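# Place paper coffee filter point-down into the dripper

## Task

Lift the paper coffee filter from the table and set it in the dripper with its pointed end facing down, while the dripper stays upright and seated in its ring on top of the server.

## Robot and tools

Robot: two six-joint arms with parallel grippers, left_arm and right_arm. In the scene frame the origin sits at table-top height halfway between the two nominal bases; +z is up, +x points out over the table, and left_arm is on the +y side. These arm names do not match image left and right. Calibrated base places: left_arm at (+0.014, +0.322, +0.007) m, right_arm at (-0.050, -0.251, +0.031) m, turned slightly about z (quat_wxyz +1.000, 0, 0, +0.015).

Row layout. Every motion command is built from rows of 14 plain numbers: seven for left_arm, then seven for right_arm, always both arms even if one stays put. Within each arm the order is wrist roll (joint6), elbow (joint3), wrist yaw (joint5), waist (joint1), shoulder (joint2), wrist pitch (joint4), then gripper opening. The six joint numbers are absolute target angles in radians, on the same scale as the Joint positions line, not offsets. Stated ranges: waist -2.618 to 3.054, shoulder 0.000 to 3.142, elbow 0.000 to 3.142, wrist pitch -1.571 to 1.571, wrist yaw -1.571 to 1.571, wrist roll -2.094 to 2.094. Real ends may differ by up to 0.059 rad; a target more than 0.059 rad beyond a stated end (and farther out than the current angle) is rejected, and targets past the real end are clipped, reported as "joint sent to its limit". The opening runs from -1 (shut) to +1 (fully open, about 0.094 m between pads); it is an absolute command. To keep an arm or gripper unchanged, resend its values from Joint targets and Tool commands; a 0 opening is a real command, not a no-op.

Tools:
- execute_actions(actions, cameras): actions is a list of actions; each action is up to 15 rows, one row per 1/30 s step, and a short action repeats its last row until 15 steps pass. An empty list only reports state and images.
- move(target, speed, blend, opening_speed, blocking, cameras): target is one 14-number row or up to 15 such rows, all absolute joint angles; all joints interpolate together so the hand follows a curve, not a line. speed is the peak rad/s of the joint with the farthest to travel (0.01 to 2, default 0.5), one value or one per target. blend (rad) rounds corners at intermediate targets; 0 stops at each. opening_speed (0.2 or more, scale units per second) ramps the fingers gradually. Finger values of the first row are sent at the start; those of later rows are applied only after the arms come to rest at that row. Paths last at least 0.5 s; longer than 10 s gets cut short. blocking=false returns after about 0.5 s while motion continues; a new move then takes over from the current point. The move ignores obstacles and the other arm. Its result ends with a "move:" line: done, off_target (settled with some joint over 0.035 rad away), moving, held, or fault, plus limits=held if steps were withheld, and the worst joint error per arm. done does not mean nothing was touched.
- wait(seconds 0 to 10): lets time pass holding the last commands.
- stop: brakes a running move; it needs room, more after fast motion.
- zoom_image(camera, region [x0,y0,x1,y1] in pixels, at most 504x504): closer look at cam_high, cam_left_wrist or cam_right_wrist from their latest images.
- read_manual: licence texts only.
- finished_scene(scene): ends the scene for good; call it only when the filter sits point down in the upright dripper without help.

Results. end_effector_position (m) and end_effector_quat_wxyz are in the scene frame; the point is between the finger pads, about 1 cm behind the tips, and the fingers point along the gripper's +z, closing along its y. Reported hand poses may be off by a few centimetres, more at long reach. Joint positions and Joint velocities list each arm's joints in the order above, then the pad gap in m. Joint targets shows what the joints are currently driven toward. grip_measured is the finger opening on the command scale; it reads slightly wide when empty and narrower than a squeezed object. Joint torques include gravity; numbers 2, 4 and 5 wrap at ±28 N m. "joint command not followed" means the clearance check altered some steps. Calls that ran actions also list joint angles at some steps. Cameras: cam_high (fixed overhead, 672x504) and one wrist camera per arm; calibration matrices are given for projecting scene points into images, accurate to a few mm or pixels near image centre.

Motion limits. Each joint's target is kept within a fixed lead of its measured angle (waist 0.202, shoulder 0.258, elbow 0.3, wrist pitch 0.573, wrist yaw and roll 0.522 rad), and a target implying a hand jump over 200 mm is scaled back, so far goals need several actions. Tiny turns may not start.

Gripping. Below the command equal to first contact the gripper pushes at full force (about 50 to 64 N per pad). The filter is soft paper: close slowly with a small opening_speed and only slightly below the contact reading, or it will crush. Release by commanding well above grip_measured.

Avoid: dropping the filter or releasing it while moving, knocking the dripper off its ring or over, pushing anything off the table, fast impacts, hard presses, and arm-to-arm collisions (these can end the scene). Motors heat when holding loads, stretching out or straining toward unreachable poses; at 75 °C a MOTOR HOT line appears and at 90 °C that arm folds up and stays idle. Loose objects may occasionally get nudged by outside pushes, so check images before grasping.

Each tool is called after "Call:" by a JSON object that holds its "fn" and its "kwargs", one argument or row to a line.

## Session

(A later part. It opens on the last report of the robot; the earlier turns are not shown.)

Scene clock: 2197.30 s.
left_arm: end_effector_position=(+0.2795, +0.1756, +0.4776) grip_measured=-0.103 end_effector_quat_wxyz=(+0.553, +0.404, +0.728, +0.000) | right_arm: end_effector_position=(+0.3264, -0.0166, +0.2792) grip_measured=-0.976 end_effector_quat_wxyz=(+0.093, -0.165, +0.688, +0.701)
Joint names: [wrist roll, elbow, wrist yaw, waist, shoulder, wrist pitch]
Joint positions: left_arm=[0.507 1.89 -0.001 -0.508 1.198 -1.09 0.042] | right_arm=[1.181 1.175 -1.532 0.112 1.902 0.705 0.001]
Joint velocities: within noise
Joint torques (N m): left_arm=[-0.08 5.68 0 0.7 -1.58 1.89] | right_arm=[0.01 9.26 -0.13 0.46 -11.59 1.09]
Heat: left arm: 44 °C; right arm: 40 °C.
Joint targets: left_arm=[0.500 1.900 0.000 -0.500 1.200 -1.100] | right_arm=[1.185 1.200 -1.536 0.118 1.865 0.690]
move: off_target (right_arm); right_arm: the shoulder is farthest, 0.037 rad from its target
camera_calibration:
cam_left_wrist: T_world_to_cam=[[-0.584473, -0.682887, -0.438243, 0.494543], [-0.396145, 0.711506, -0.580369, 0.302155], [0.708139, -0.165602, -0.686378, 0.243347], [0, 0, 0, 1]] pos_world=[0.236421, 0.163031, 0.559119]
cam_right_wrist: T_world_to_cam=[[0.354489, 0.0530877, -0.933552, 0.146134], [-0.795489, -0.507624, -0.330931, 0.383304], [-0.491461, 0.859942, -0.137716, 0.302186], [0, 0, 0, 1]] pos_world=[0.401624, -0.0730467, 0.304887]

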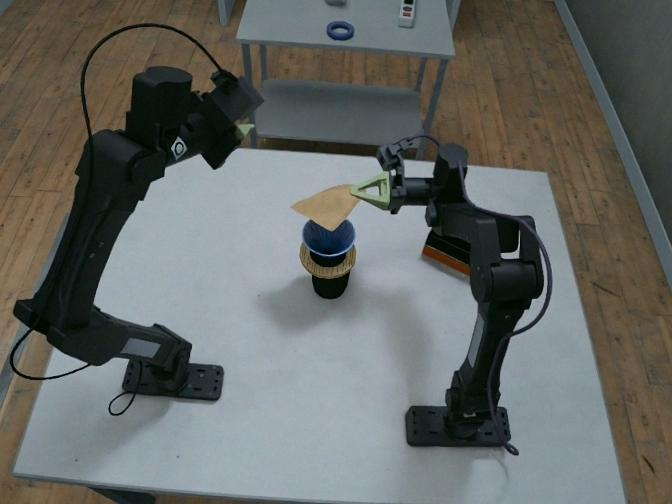

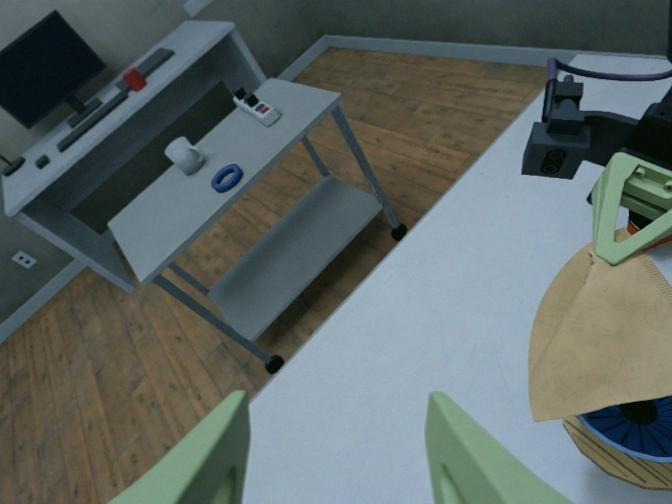

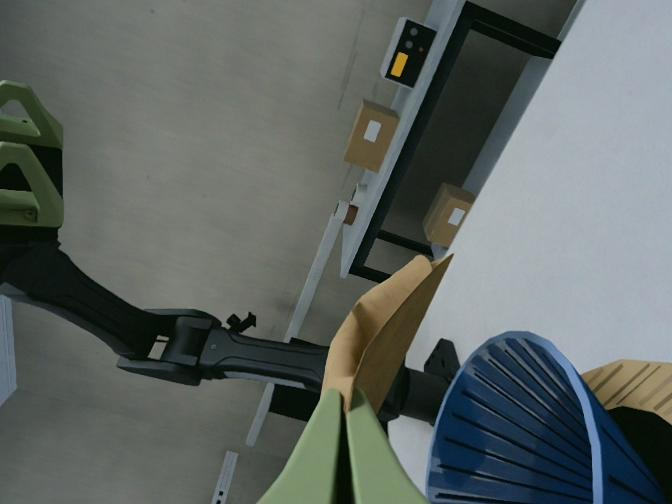

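Call:
{"fn": "move", "kwargs": {
  "target": [0.5,1.9,0.0,-0.5,1.2,-1.1,-0.1,0.0,1.04,-1.536,0.072,1.595,0.575,-1],
  "speed": 0.35
}}

Call:
{"fn": "zoom_image", "kwargs": {
  "camera": "cam_high",
  "region": [270, 140, 410, 280]
}}

Call:
{"fn": "zoom_image", "kwargs": {
  "camera": "cam_right_wrist",
  "region": [200, 200, 500, 500]
}}

Scene clock: 2216.30 s.
left_arm: end_effector_position=(+0.2795, +0.1756, +0.4776) grip_measured=-0.103 end_effector_quat_wxyz=(+0.553, +0.404, +0.728, +0.000) | right_arm: end_effector_position=(+0.2797, -0.0354, +0.3326) grip_measured=-0.976 end_effector_quat_wxyz=(+0.486, -0.520, +0.479, +0.514)
Joint names: [wrist roll, elbow, wrist yaw, waist, shoulder, wrist pitch]
Joint positions: left_arm=[0.507 1.89 -0.001 -0.508 1.198 -1.09 0.042] | right_arm=[0.01 1.057 -1.532 0.078 1.629 0.594 0.001]
Joint velocities: within noise
Joint torques (N m): left_arm=[-0.09 5.72 -0.02 0.68 -1.48 1.91] | right_arm=[-0.11 5.78 -0.11 -0.39 -9.32 1.1]
Heat: left arm: 45 °C; right arm: 41 °C.
Joint targets: left_arm=[0.500 1.900 0.000 -0.500 1.200 -1.100] | right_arm=[0.000 1.040 -1.536 0.072 1.595 0.575]
move: done
camera_calibration:
cam_left_wrist: T_world_to_cam=[[-0.584473, -0.682887, -0.438243, 0.494543], [-0.396145, 0.711506, -0.580369, 0.302155], [0.708139, -0.165602, -0.686378, 0.243347], [0, 0, 0, 1]] pos_world=[0.236421, 0.163031, 0.559119]
cam_right_wrist: T_world_to_cam=[[0.996211, 0.0862433, 0.0112032, -0.279013], [0.0465287, -0.419708, -0.906466, 0.313217], [-0.0734745, 0.903552, -0.422131, 0.281971], [0, 0, 0, 1]] pos_world=[0.2841, -0.0992523, 0.406075]

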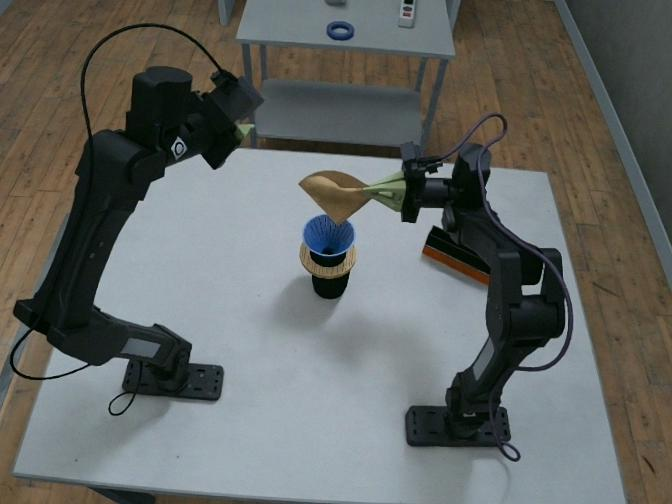

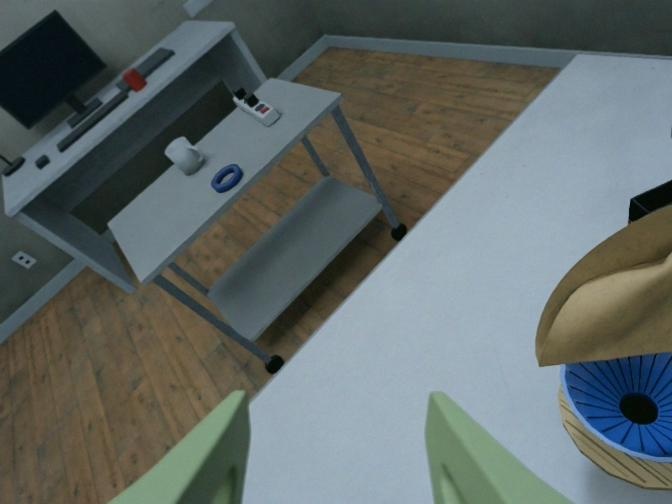

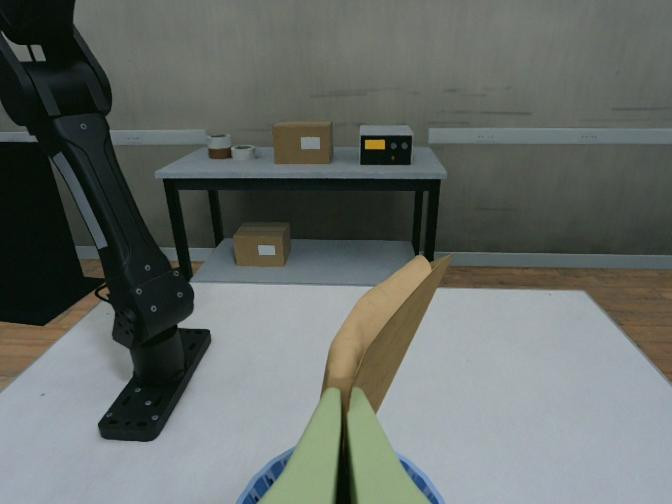

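Scaled by 3.600 from the camera's 672x504 image, which has a finer 960x720 frame.

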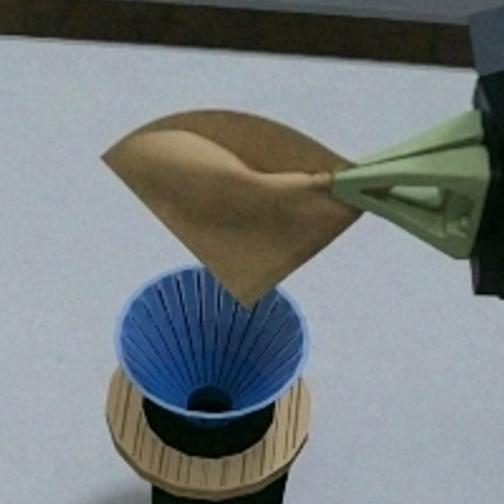

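Scaled by 1.680 from the camera's 672x504 image, which has a finer 960x720 frame.

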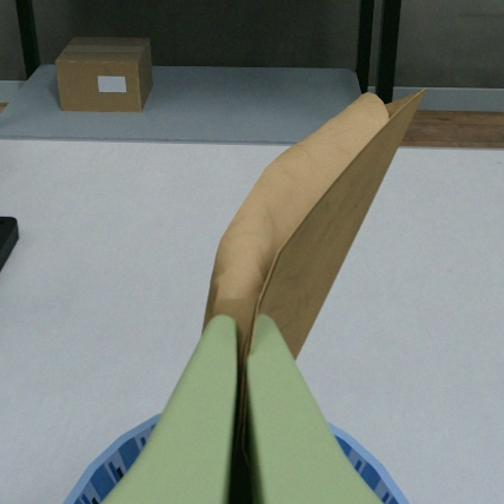

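Call:
{"fn": "move", "kwargs": {
  "target": [0.5,1.9,0.35,-0.5,1.2,-1.1,-0.1,-0.3,0.973,-1.446,0.148,1.515,0.545,-1],
  "speed": 0.3
}}

Call:
{"fn": "zoom_image", "kwargs": {
  "camera": "cam_high",
  "region": [270, 140, 410, 280]
}}

Call:
{"fn": "zoom_image", "kwargs": {
  "camera": "cam_left_wrist",
  "region": [250, 150, 600, 500]
}}

Scene clock: 2265.20 s.
left_arm: end_effector_position=(+0.2426, +0.1283, +0.4815) grip_measured=-0.103 end_effector_quat_wxyz=(+0.545, +0.480, +0.672, -0.140) | right_arm: end_effector_position=(+0.2592, -0.0165, +0.3356) grip_measured=-0.976 end_effector_quat_wxyz=(+0.558, -0.580, +0.404, +0.435)
Joint names: [wrist roll, elbow, wrist yaw, waist, shoulder, wrist pitch]
Joint positions: left_arm=[0.507 1.89 0.338 -0.508 1.198 -1.09 0.042] | right_arm=[-0.291 0.991 -1.451 0.143 1.548 0.565 0.001]
Joint velocities: within noise
Joint torques (N m): left_arm=[-0.07 5.67 0.2 0.61 -1.5 1.87] | right_arm=[-0.08 5.83 0.04 0.61 -8.53 1.11]
Heat: left arm: 45 °C; right arm: 46 °C.
Joint targets: left_arm=[0.500 1.900 0.350 -0.500 1.200 -1.100] | right_arm=[-0.300 0.973 -1.446 0.148 1.515 0.545]
move: done
camera_calibration:
cam_left_wrist: T_world_to_cam=[[-0.797005, -0.509274, -0.324689, 0.417], [-0.207467, 0.735726, -0.644721, 0.305526], [0.567222, -0.446484, -0.692034, 0.337297], [0, 0, 0, 1]] pos_world=[0.204416, 0.138182, 0.565795]
cam_right_wrist: T_world_to_cam=[[0.953256, 0.0683671, 0.29433, -0.344392], [0.296038, -0.406479, -0.86437, 0.246235], [0.0605443, 0.911099, -0.407718, 0.225211], [0, 0, 0, 1]] pos_world=[0.241764, -0.0815549, 0.406025]

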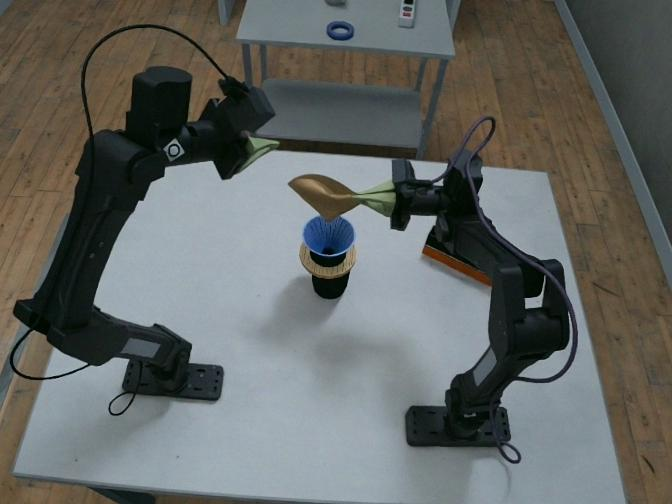

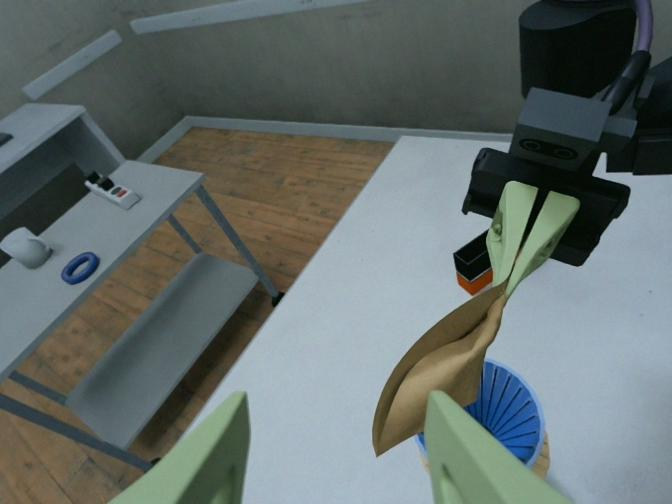

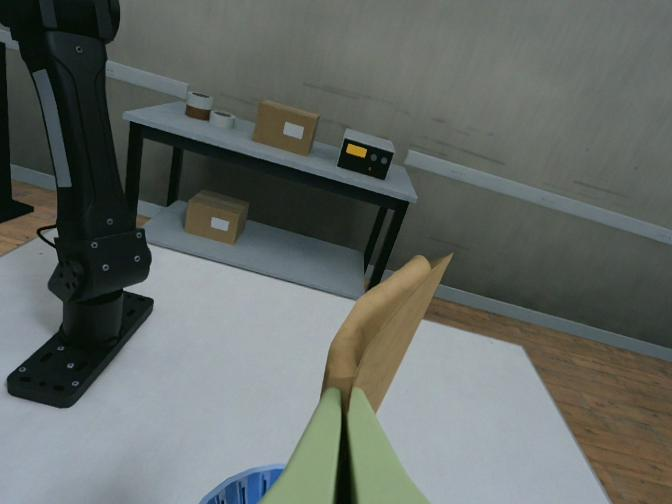

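Scaled by 3.600 from the camera's 672x504 image, which has a finer 960x720 frame.

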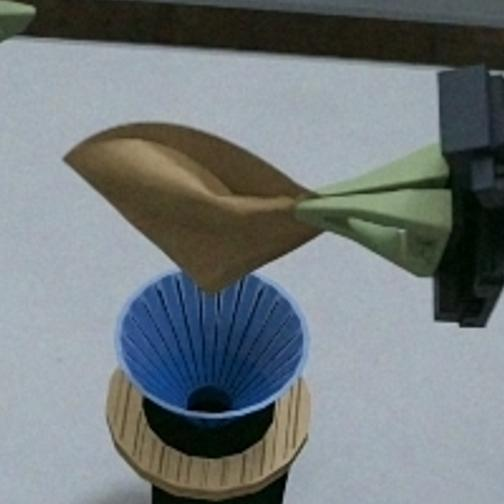

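Scaled by 1.440 from the camera's 672x504 image, which has a finer 960x720 frame.

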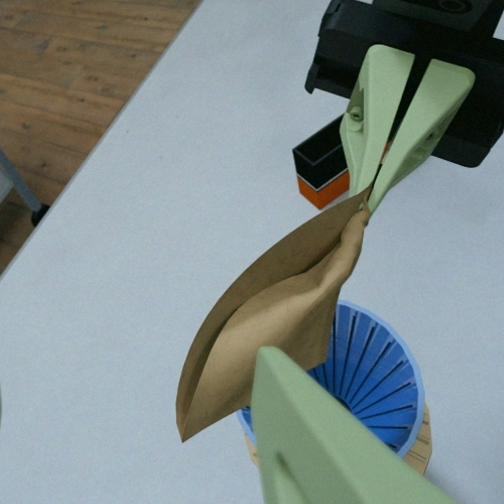

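Call:
{"fn": "move", "kwargs": {
  "target": [0.5,1.9,0.35,-0.5,1.2,-1.1,-0.1,-0.3,0.855,-1.46,0.127,1.663,0.78,-1],
  "speed": 0.12
}}

Call:
{"fn": "zoom_image", "kwargs": {
  "camera": "cam_high",
  "region": [270, 140, 410, 280]
}}

Call:
{"fn": "zoom_image", "kwargs": {
  "camera": "cam_left_wrist",
  "region": [250, 150, 600, 500]
}}

Scene clock: 2308.57 s.
left_arm: end_effector_position=(+0.2424, +0.1282, +0.4815) grip_measured=-0.103 end_effector_quat_wxyz=(+0.545, +0.480, +0.672, -0.141) | right_arm: end_effector_position=(+0.2638, -0.0192, +0.2854) grip_measured=-0.976 end_effector_quat_wxyz=(+0.559, -0.578, +0.407, +0.433)
Joint names: [wrist roll, elbow, wrist yaw, waist, shoulder, wrist pitch]
Joint positions: left_arm=[0.507 1.89 0.339 -0.508 1.198 -1.09 0.042] | right_arm=[-0.292 0.87 -1.454 0.133 1.642 0.777 0.001]
Joint velocities: within noise
Joint torques (N m): left_arm=[-0.09 5.65 0.18 0.7 -1.55 1.86] | right_arm=[-0.03 5.64 -0.1 -0.47 -4.83 1.33]
Heat: left arm: 45 °C; right arm: 42 °C.
Joint targets: left_arm=[0.500 1.900 0.350 -0.500 1.200 -1.100] | right_arm=[-0.300 0.855 -1.460 0.127 1.663 0.780]
move: done
camera_calibration:
cam_left_wrist: T_world_to_cam=[[-0.797612, -0.508559, -0.32432, 0.416698], [-0.20683, 0.735694, -0.644962, 0.305579], [0.566601, -0.44735, -0.691984, 0.337574], [0, 0, 0, 1]] pos_world=[0.204296, 0.138117, 0.565826]
cam_right_wrist: T_world_to_cam=[[0.954075, 0.0612033, 0.29325, -0.333855], [0.29197, -0.409056, -0.864538, 0.201545], [0.0670431, 0.910454, -0.40814, 0.205314], [0, 0, 0, 1]] pos_world=[0.245913, -0.0840526, 0.355943]

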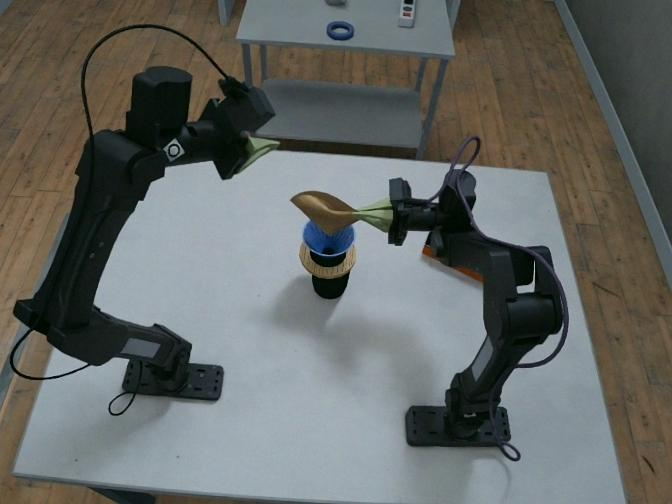

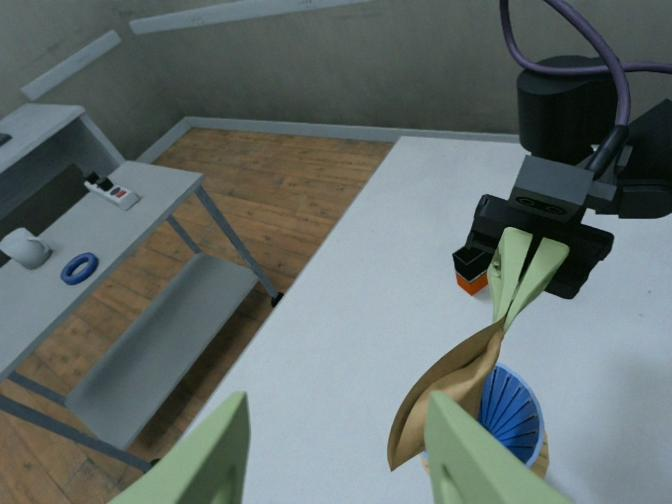

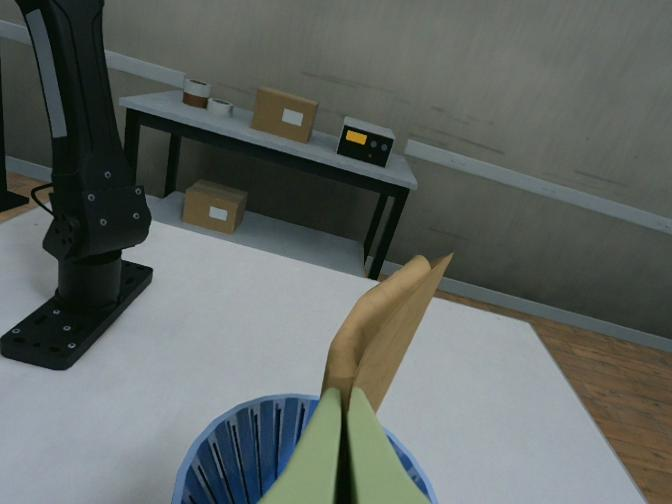

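Scaled by 3.600 from the camera's 672x504 image, which has a finer 960x720 frame.

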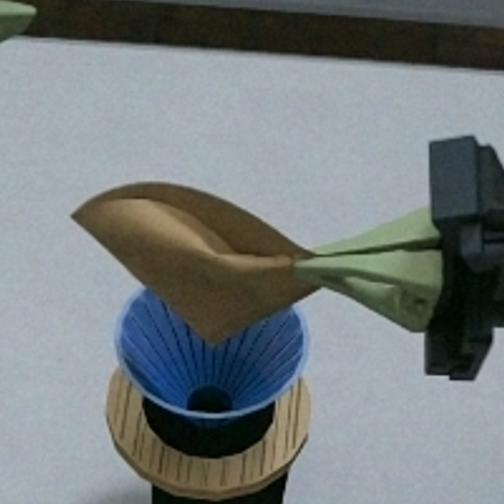

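Scaled by 1.440 from the camera's 672x504 image, which has a finer 960x720 frame.

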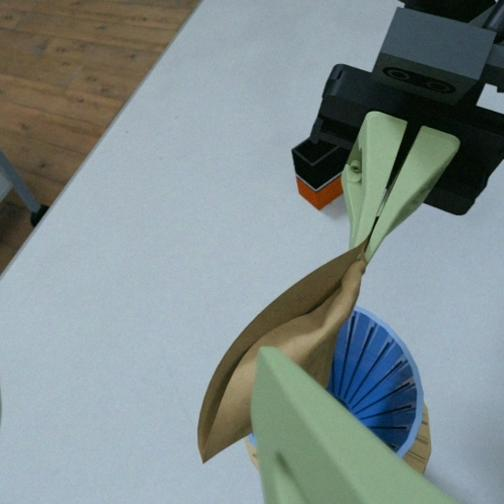

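Call:
{"fn": "move", "kwargs": {
  "target": [0.5,1.9,0.35,-0.5,1.2,-1.1,-0.1,-0.3,0.813,-1.46,0.127,1.72,0.885,-1],
  "speed": 0.08
}}

Call:
{"fn": "zoom_image", "kwargs": {
  "camera": "cam_high",
  "region": [270, 140, 410, 280]
}}

Call:
{"fn": "zoom_image", "kwargs": {
  "camera": "cam_left_wrist",
  "region": [250, 150, 600, 500]
}}

Scene clock: 2320.10 s.
left_arm: end_effector_position=(+0.2424, +0.1282, +0.4815) grip_measured=-0.103 end_effector_quat_wxyz=(+0.545, +0.480, +0.672, -0.141) | right_arm: end_effector_position=(+0.2647, -0.0190, +0.2642) grip_measured=-0.976 end_effector_quat_wxyz=(+0.561, -0.579, +0.404, +0.432)
Joint names: [wrist roll, elbow, wrist yaw, waist, shoulder, wrist pitch]
Joint positions: left_arm=[0.507 1.89 0.339 -0.508 1.198 -1.09 0.042] | right_arm=[-0.292 0.829 -1.455 0.133 1.698 0.882 0.001]
Joint velocities: within noise
Joint torques (N m): left_arm=[-0.09 5.6 0.18 0.75 -1.48 1.88] | right_arm=[-0.04 5.01 -0.04 -0.62 -4.97 1.33]
Heat: left arm: 45 °C; right arm: 41 °C.
Joint targets: left_arm=[0.500 1.900 0.350 -0.500 1.200 -1.100] | right_arm=[-0.300 0.813 -1.460 0.127 1.720 0.885]
move: done
camera_calibration:
cam_left_wrist: T_world_to_cam=[[-0.797612, -0.508559, -0.32432, 0.416698], [-0.20683, 0.735694, -0.644962, 0.305579], [0.566601, -0.44735, -0.691984, 0.337574], [0, 0, 0, 1]] pos_world=[0.204296, 0.138117, 0.565826]
cam_right_wrist: T_world_to_cam=[[0.951793, 0.0615641, 0.3005, -0.329816], [0.298784, -0.407765, -0.862818, 0.180727], [0.069415, 0.911009, -0.406503, 0.19537], [0, 0, 0, 1]] pos_world=[0.246356, -0.0839849, 0.334463]

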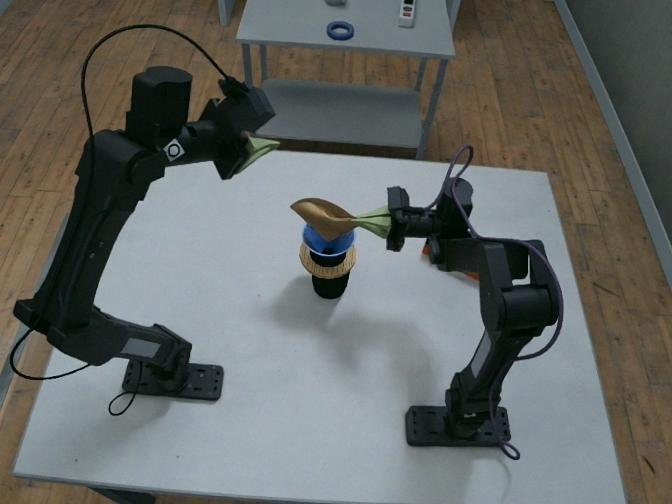

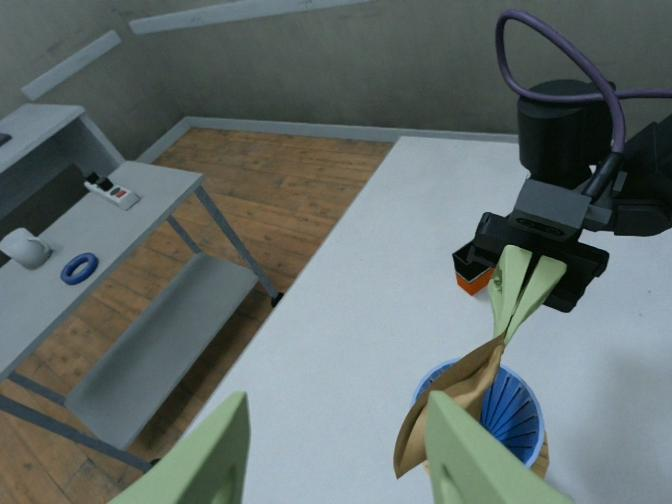

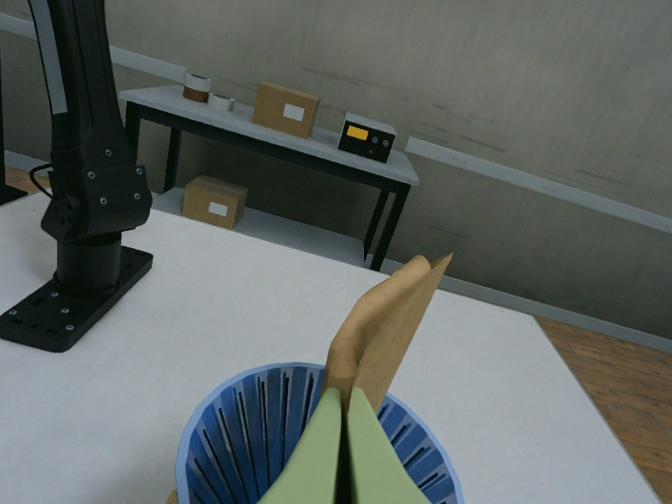

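Scaled by 3.600 from the camera's 672x504 image, which has a finer 960x720 frame.

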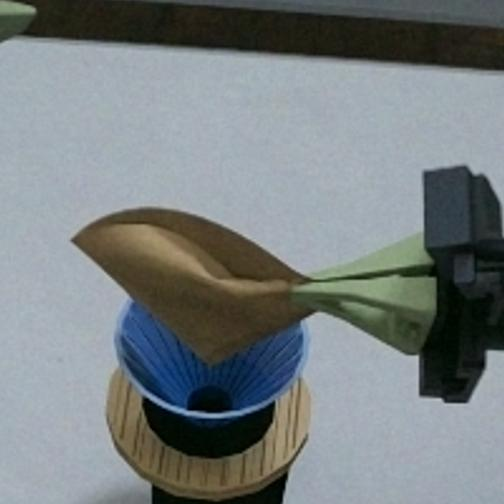

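Scaled by 1.440 from the camera's 672x504 image, which has a finer 960x720 frame.

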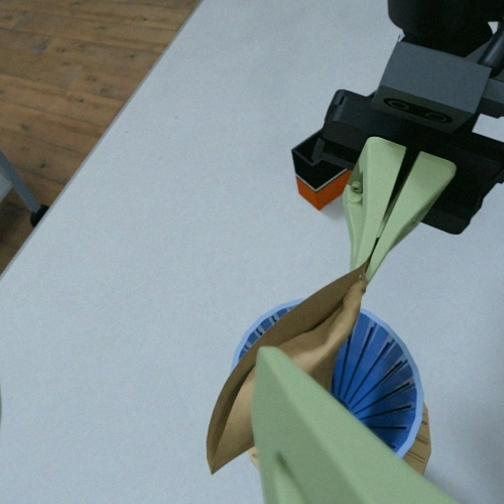

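Call:
{"fn": "move", "kwargs": {
  "target": [0.5,1.9,0.35,-0.5,1.2,-1.1,-0.1,-0.3,0.761,-1.46,0.127,1.79,0.998,-1],
  "speed": 0.06
}}

Call:
{"fn": "zoom_image", "kwargs": {
  "camera": "cam_high",
  "region": [270, 140, 410, 280]
}}

Call:
{"fn": "zoom_image", "kwargs": {
  "camera": "cam_left_wrist",
  "region": [250, 150, 600, 500]
}}

Scene clock: 2331.77 s.
left_arm: end_effector_position=(+0.2424, +0.1282, +0.4816) grip_measured=-0.103 end_effector_quat_wxyz=(+0.545, +0.481, +0.672, -0.141) | right_arm: end_effector_position=(+0.2631, -0.0192, +0.2374) grip_measured=-0.976 end_effector_quat_wxyz=(+0.559, -0.579, +0.406, +0.433)
Joint names: [wrist roll, elbow, wrist yaw, waist, shoulder, wrist pitch]
Joint positions: left_arm=[0.507 1.89 0.339 -0.508 1.198 -1.09 0.042] | right_arm=[-0.292 0.777 -1.455 0.133 1.766 0.997 0.001]
Joint velocities: within noise
Joint torques (N m): left_arm=[-0.08 5.71 0.18 0.69 -1.5 1.87] | right_arm=[-0.07 4.64 -0.1 -0.59 -5.14 1.25]
Heat: left arm: 45 °C; right arm: 40 °C.
Joint targets: left_arm=[0.500 1.900 0.350 -0.500 1.200 -1.100] | right_arm=[-0.300 0.761 -1.460 0.127 1.790 0.998]
move: done
camera_calibration:
cam_left_wrist: T_world_to_cam=[[-0.797814, -0.50832, -0.324197, 0.416598], [-0.206617, 0.735684, -0.645042, 0.305597], [0.566394, -0.447639, -0.691966, 0.337667], [0, 0, 0, 1]] pos_world=[0.204257, 0.138095, 0.565836]
cam_right_wrist: T_world_to_cam=[[0.953315, 0.0625519, 0.295428, -0.31943], [0.294547, -0.408296, -0.864024, 0.159404], [0.0665755, 0.910704, -0.407659, 0.185842], [0, 0, 0, 1]] pos_world=[0.245193, -0.0841822, 0.307858]

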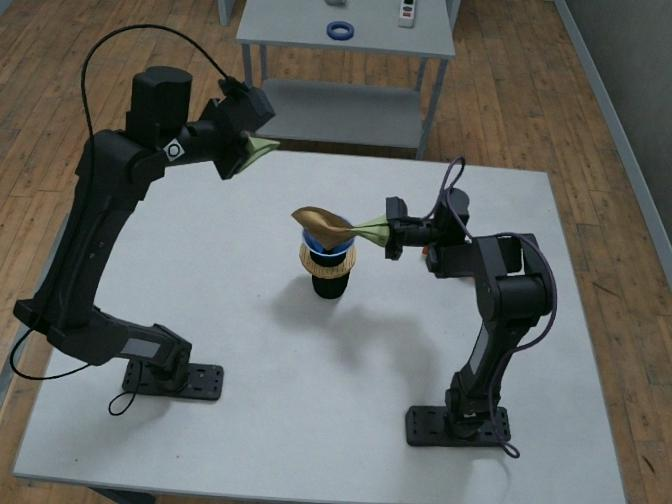

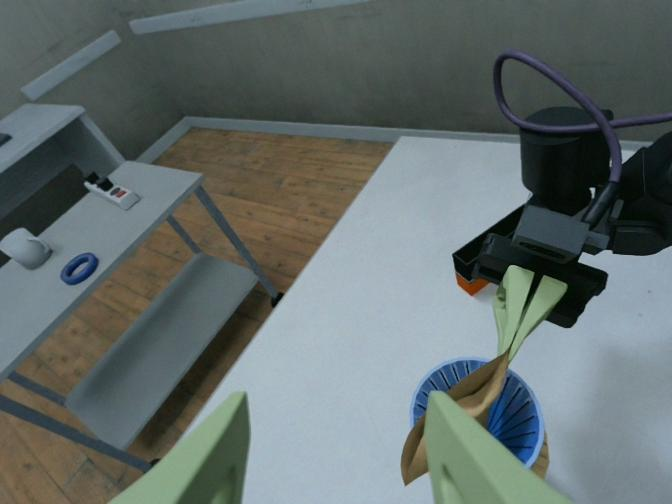

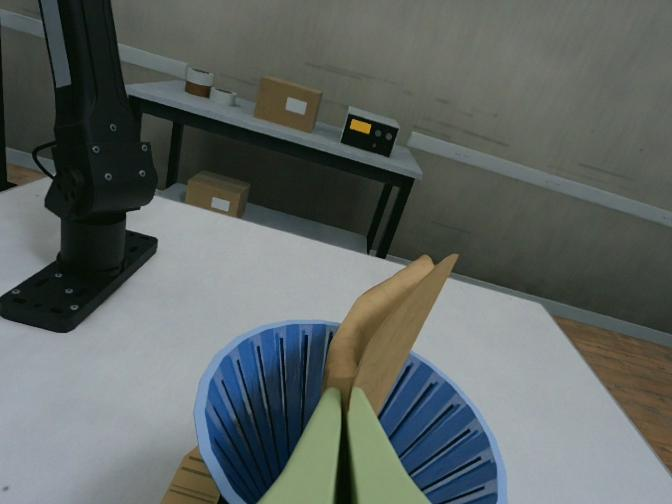

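Scaled by 3.600 from the camera's 672x504 image, which has a finer 960x720 frame.

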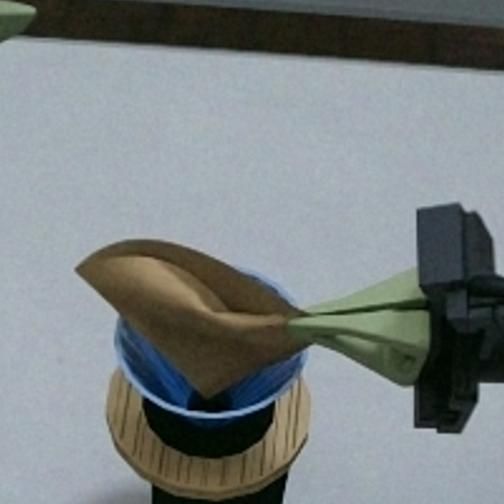

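Scaled by 1.440 from the camera's 672x504 image, which has a finer 960x720 frame.

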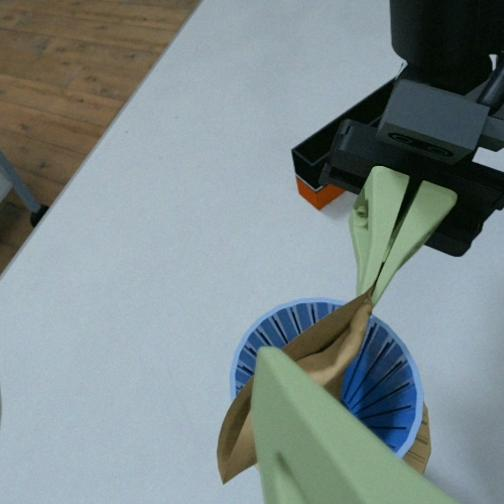

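Call:
{"fn": "move", "kwargs": {
  "target": [0.5,1.9,0.35,-0.5,1.2,-1.1,-0.1,-0.3,0.739,-1.46,0.127,1.82,1.049,-1],
  "speed": 0.05
}}

Call:
{"fn": "zoom_image", "kwargs": {
  "camera": "cam_high",
  "region": [270, 140, 410, 280]
}}

Call:
{"fn": "zoom_image", "kwargs": {
  "camera": "cam_left_wrist",
  "region": [250, 150, 600, 500]
}}

Scene clock: 2364.30 s.
left_arm: end_effector_position=(+0.2424, +0.1282, +0.4816) grip_measured=-0.103 end_effector_quat_wxyz=(+0.545, +0.481, +0.672, -0.141) | right_arm: end_effector_position=(+0.2614, -0.0195, +0.2274) grip_measured=-0.976 end_effector_quat_wxyz=(+0.560, -0.580, +0.404, +0.432)
Joint names: [wrist roll, elbow, wrist yaw, waist, shoulder, wrist pitch]
Joint positions: left_arm=[0.507 1.89 0.339 -0.508 1.198 -1.09 0.042] | right_arm=[-0.293 0.755 -1.457 0.133 1.794 1.052 0.001]
Joint velocities: within noise
Joint torques (N m): left_arm=[-0.09 5.76 0.17 0.72 -1.42 1.89] | right_arm=[-0.06 4.34 0 -0.55 -4.83 1.21]
Heat: left arm: 45 °C; right arm: 40 °C.
Joint targets: left_arm=[0.500 1.900 0.350 -0.500 1.200 -1.100] | right_arm=[-0.300 0.739 -1.460 0.127 1.820 1.049]
move: done
camera_calibration:
cam_left_wrist: T_world_to_cam=[[-0.797814, -0.50832, -0.324197, 0.416598], [-0.206617, 0.735684, -0.645042, 0.305597], [0.566394, -0.447639, -0.691966, 0.337667], [0, 0, 0, 1]] pos_world=[0.204257, 0.138095, 0.565836]
cam_right_wrist: T_world_to_cam=[[0.951533, 0.0637449, 0.300867, -0.315575], [0.300049, -0.40709, -0.862698, 0.14944], [0.0674873, 0.911161, -0.406486, 0.181607], [0, 0, 0, 1]] pos_world=[0.243184, -0.0845213, 0.297688]

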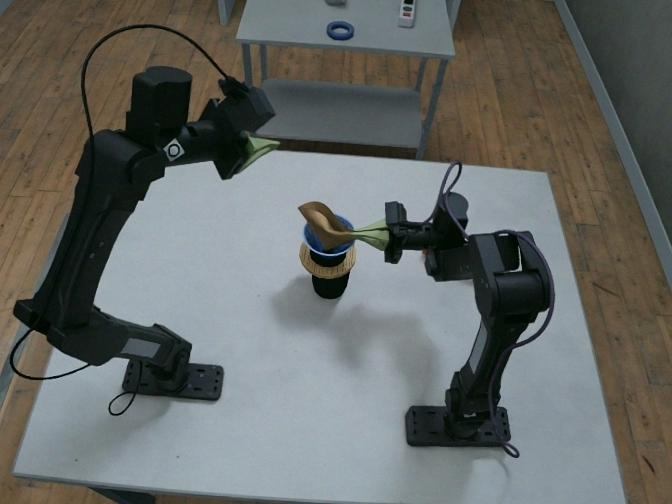

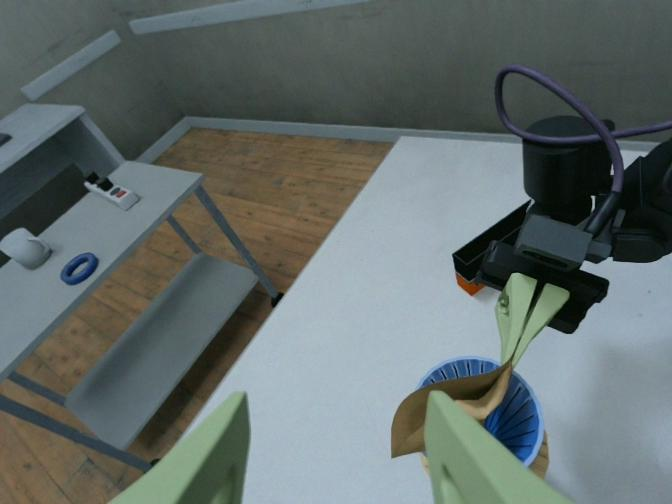

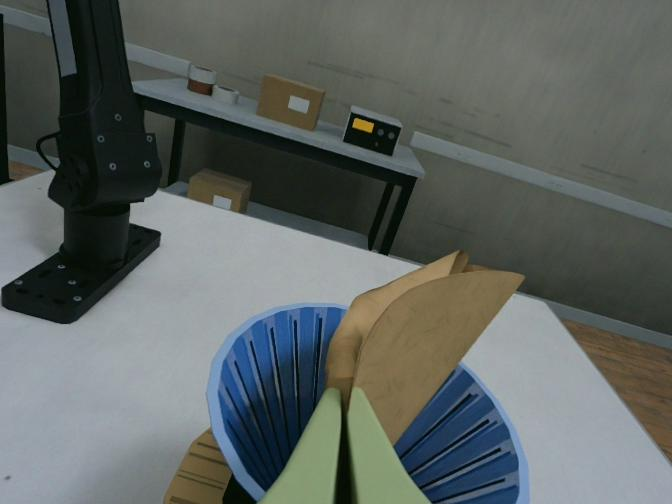

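Scaled by 3.600 from the camera's 672x504 image, which has a finer 960x720 frame.

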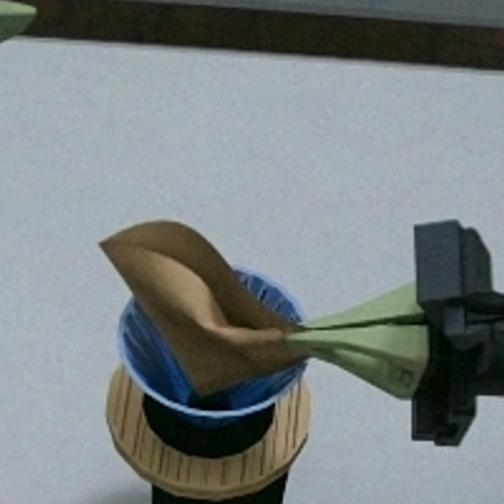

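Scaled by 1.440 from the camera's 672x504 image, which has a finer 960x720 frame.

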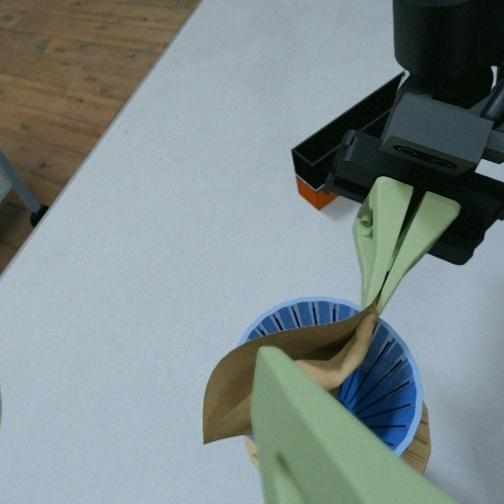

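Call:
{"fn": "move", "kwargs": {
  "target": [0.5,1.9,0.35,-0.5,1.2,-1.1,-0.1,-0.3,0.785,-1.46,0.127,1.75,1.005,-1],
  "speed": 0.05
}}

Call:
{"fn": "zoom_image", "kwargs": {
  "camera": "cam_high",
  "region": [270, 140, 410, 280]
}}

Call:
{"fn": "zoom_image", "kwargs": {
  "camera": "cam_left_wrist",
  "region": [250, 150, 600, 500]
}}

Scene clock: 2400.63 s.
left_arm: end_effector_position=(+0.2424, +0.1282, +0.4816) grip_measured=-0.103 end_effector_quat_wxyz=(+0.545, +0.481, +0.672, -0.141) | right_arm: end_effector_position=(+0.2617, -0.0194, +0.2310) grip_measured=-0.977 end_effector_quat_wxyz=(+0.559, -0.579, +0.405, +0.433)
Joint names: [wrist roll, elbow, wrist yaw, waist, shoulder, wrist pitch]
Joint positions: left_arm=[0.507 1.89 0.339 -0.508 1.198 -1.09 0.042] | right_arm=[-0.293 0.762 -1.457 0.133 1.782 1.028 0.001]
Joint velocities: within noise
Joint torques (N m): left_arm=[-0.1 5.65 0.18 0.62 -1.51 1.87] | right_arm=[-0.05 8.36 -0.08 -0.39 -9.09 1.05]
Heat: left arm: 45 °C; right arm: 40 °C.
Joint targets: left_arm=[0.500 1.900 0.350 -0.500 1.200 -1.100] | right_arm=[-0.300 0.785 -1.460 0.127 1.750 1.005]
move: done
camera_calibration:
cam_left_wrist: T_world_to_cam=[[-0.797814, -0.50832, -0.324197, 0.416598], [-0.206617, 0.735684, -0.645042, 0.305597], [0.566394, -0.447639, -0.691966, 0.337667], [0, 0, 0, 1]] pos_world=[0.204257, 0.138095, 0.565836]
cam_right_wrist: T_world_to_cam=[[0.952881, 0.0639797, 0.29652, -0.31627], [0.296154, -0.40777, -0.863722, 0.153755], [0.0656513, 0.91084, -0.407504, 0.183735], [0, 0, 0, 1]] pos_world=[0.24377, -0.0844217, 0.301455]

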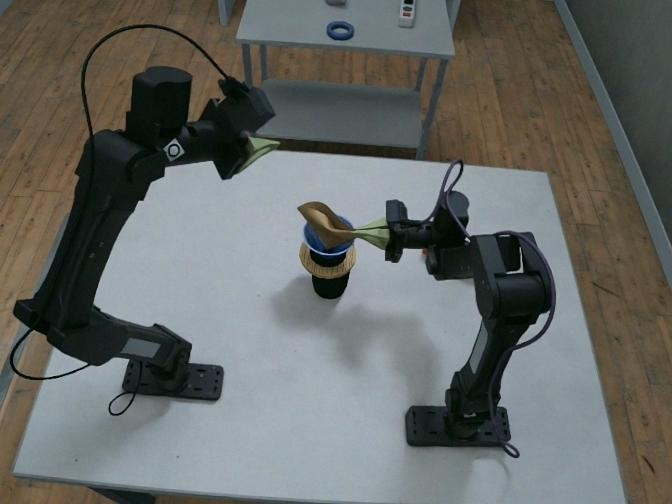

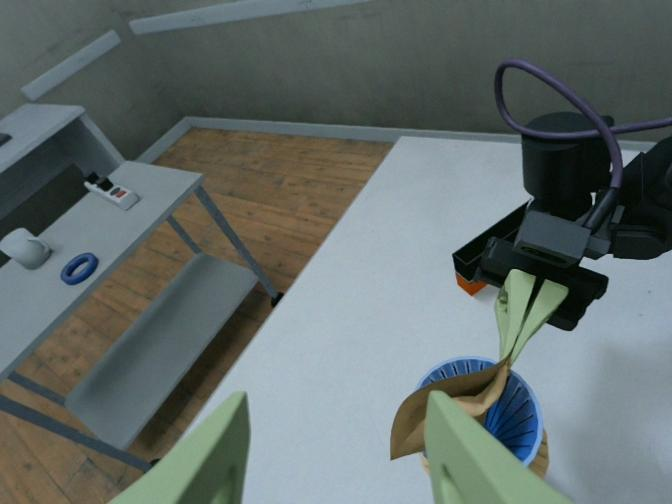

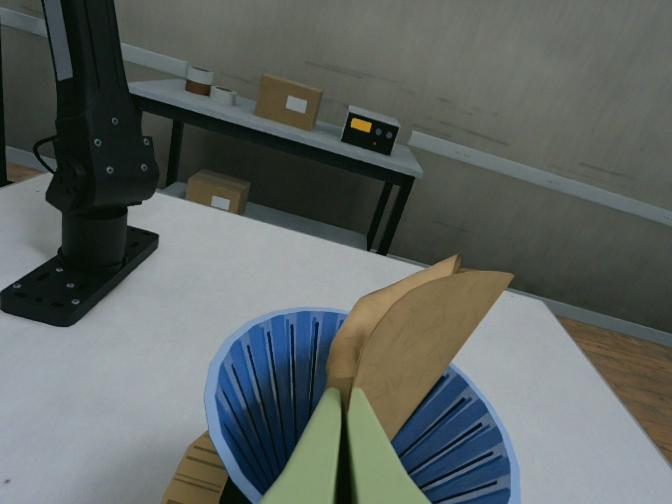

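Scaled by 3.600 from the camera's 672x504 image, which has a finer 960x720 frame.

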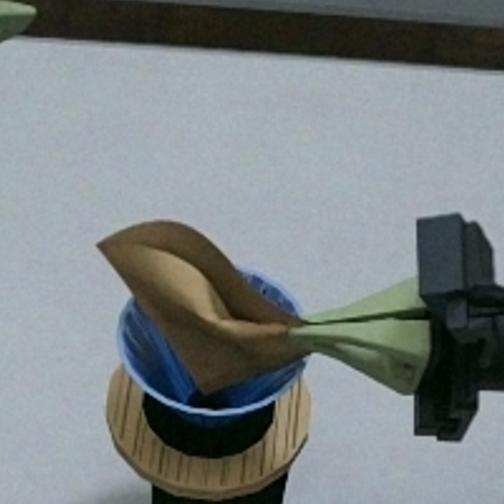

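Scaled by 1.440 from the camera's 672x504 image, which has a finer 960x720 frame.

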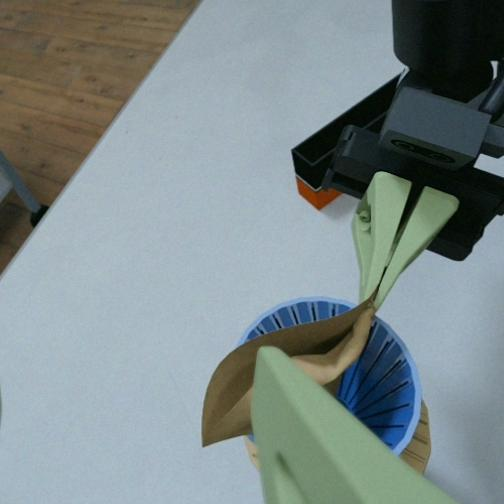

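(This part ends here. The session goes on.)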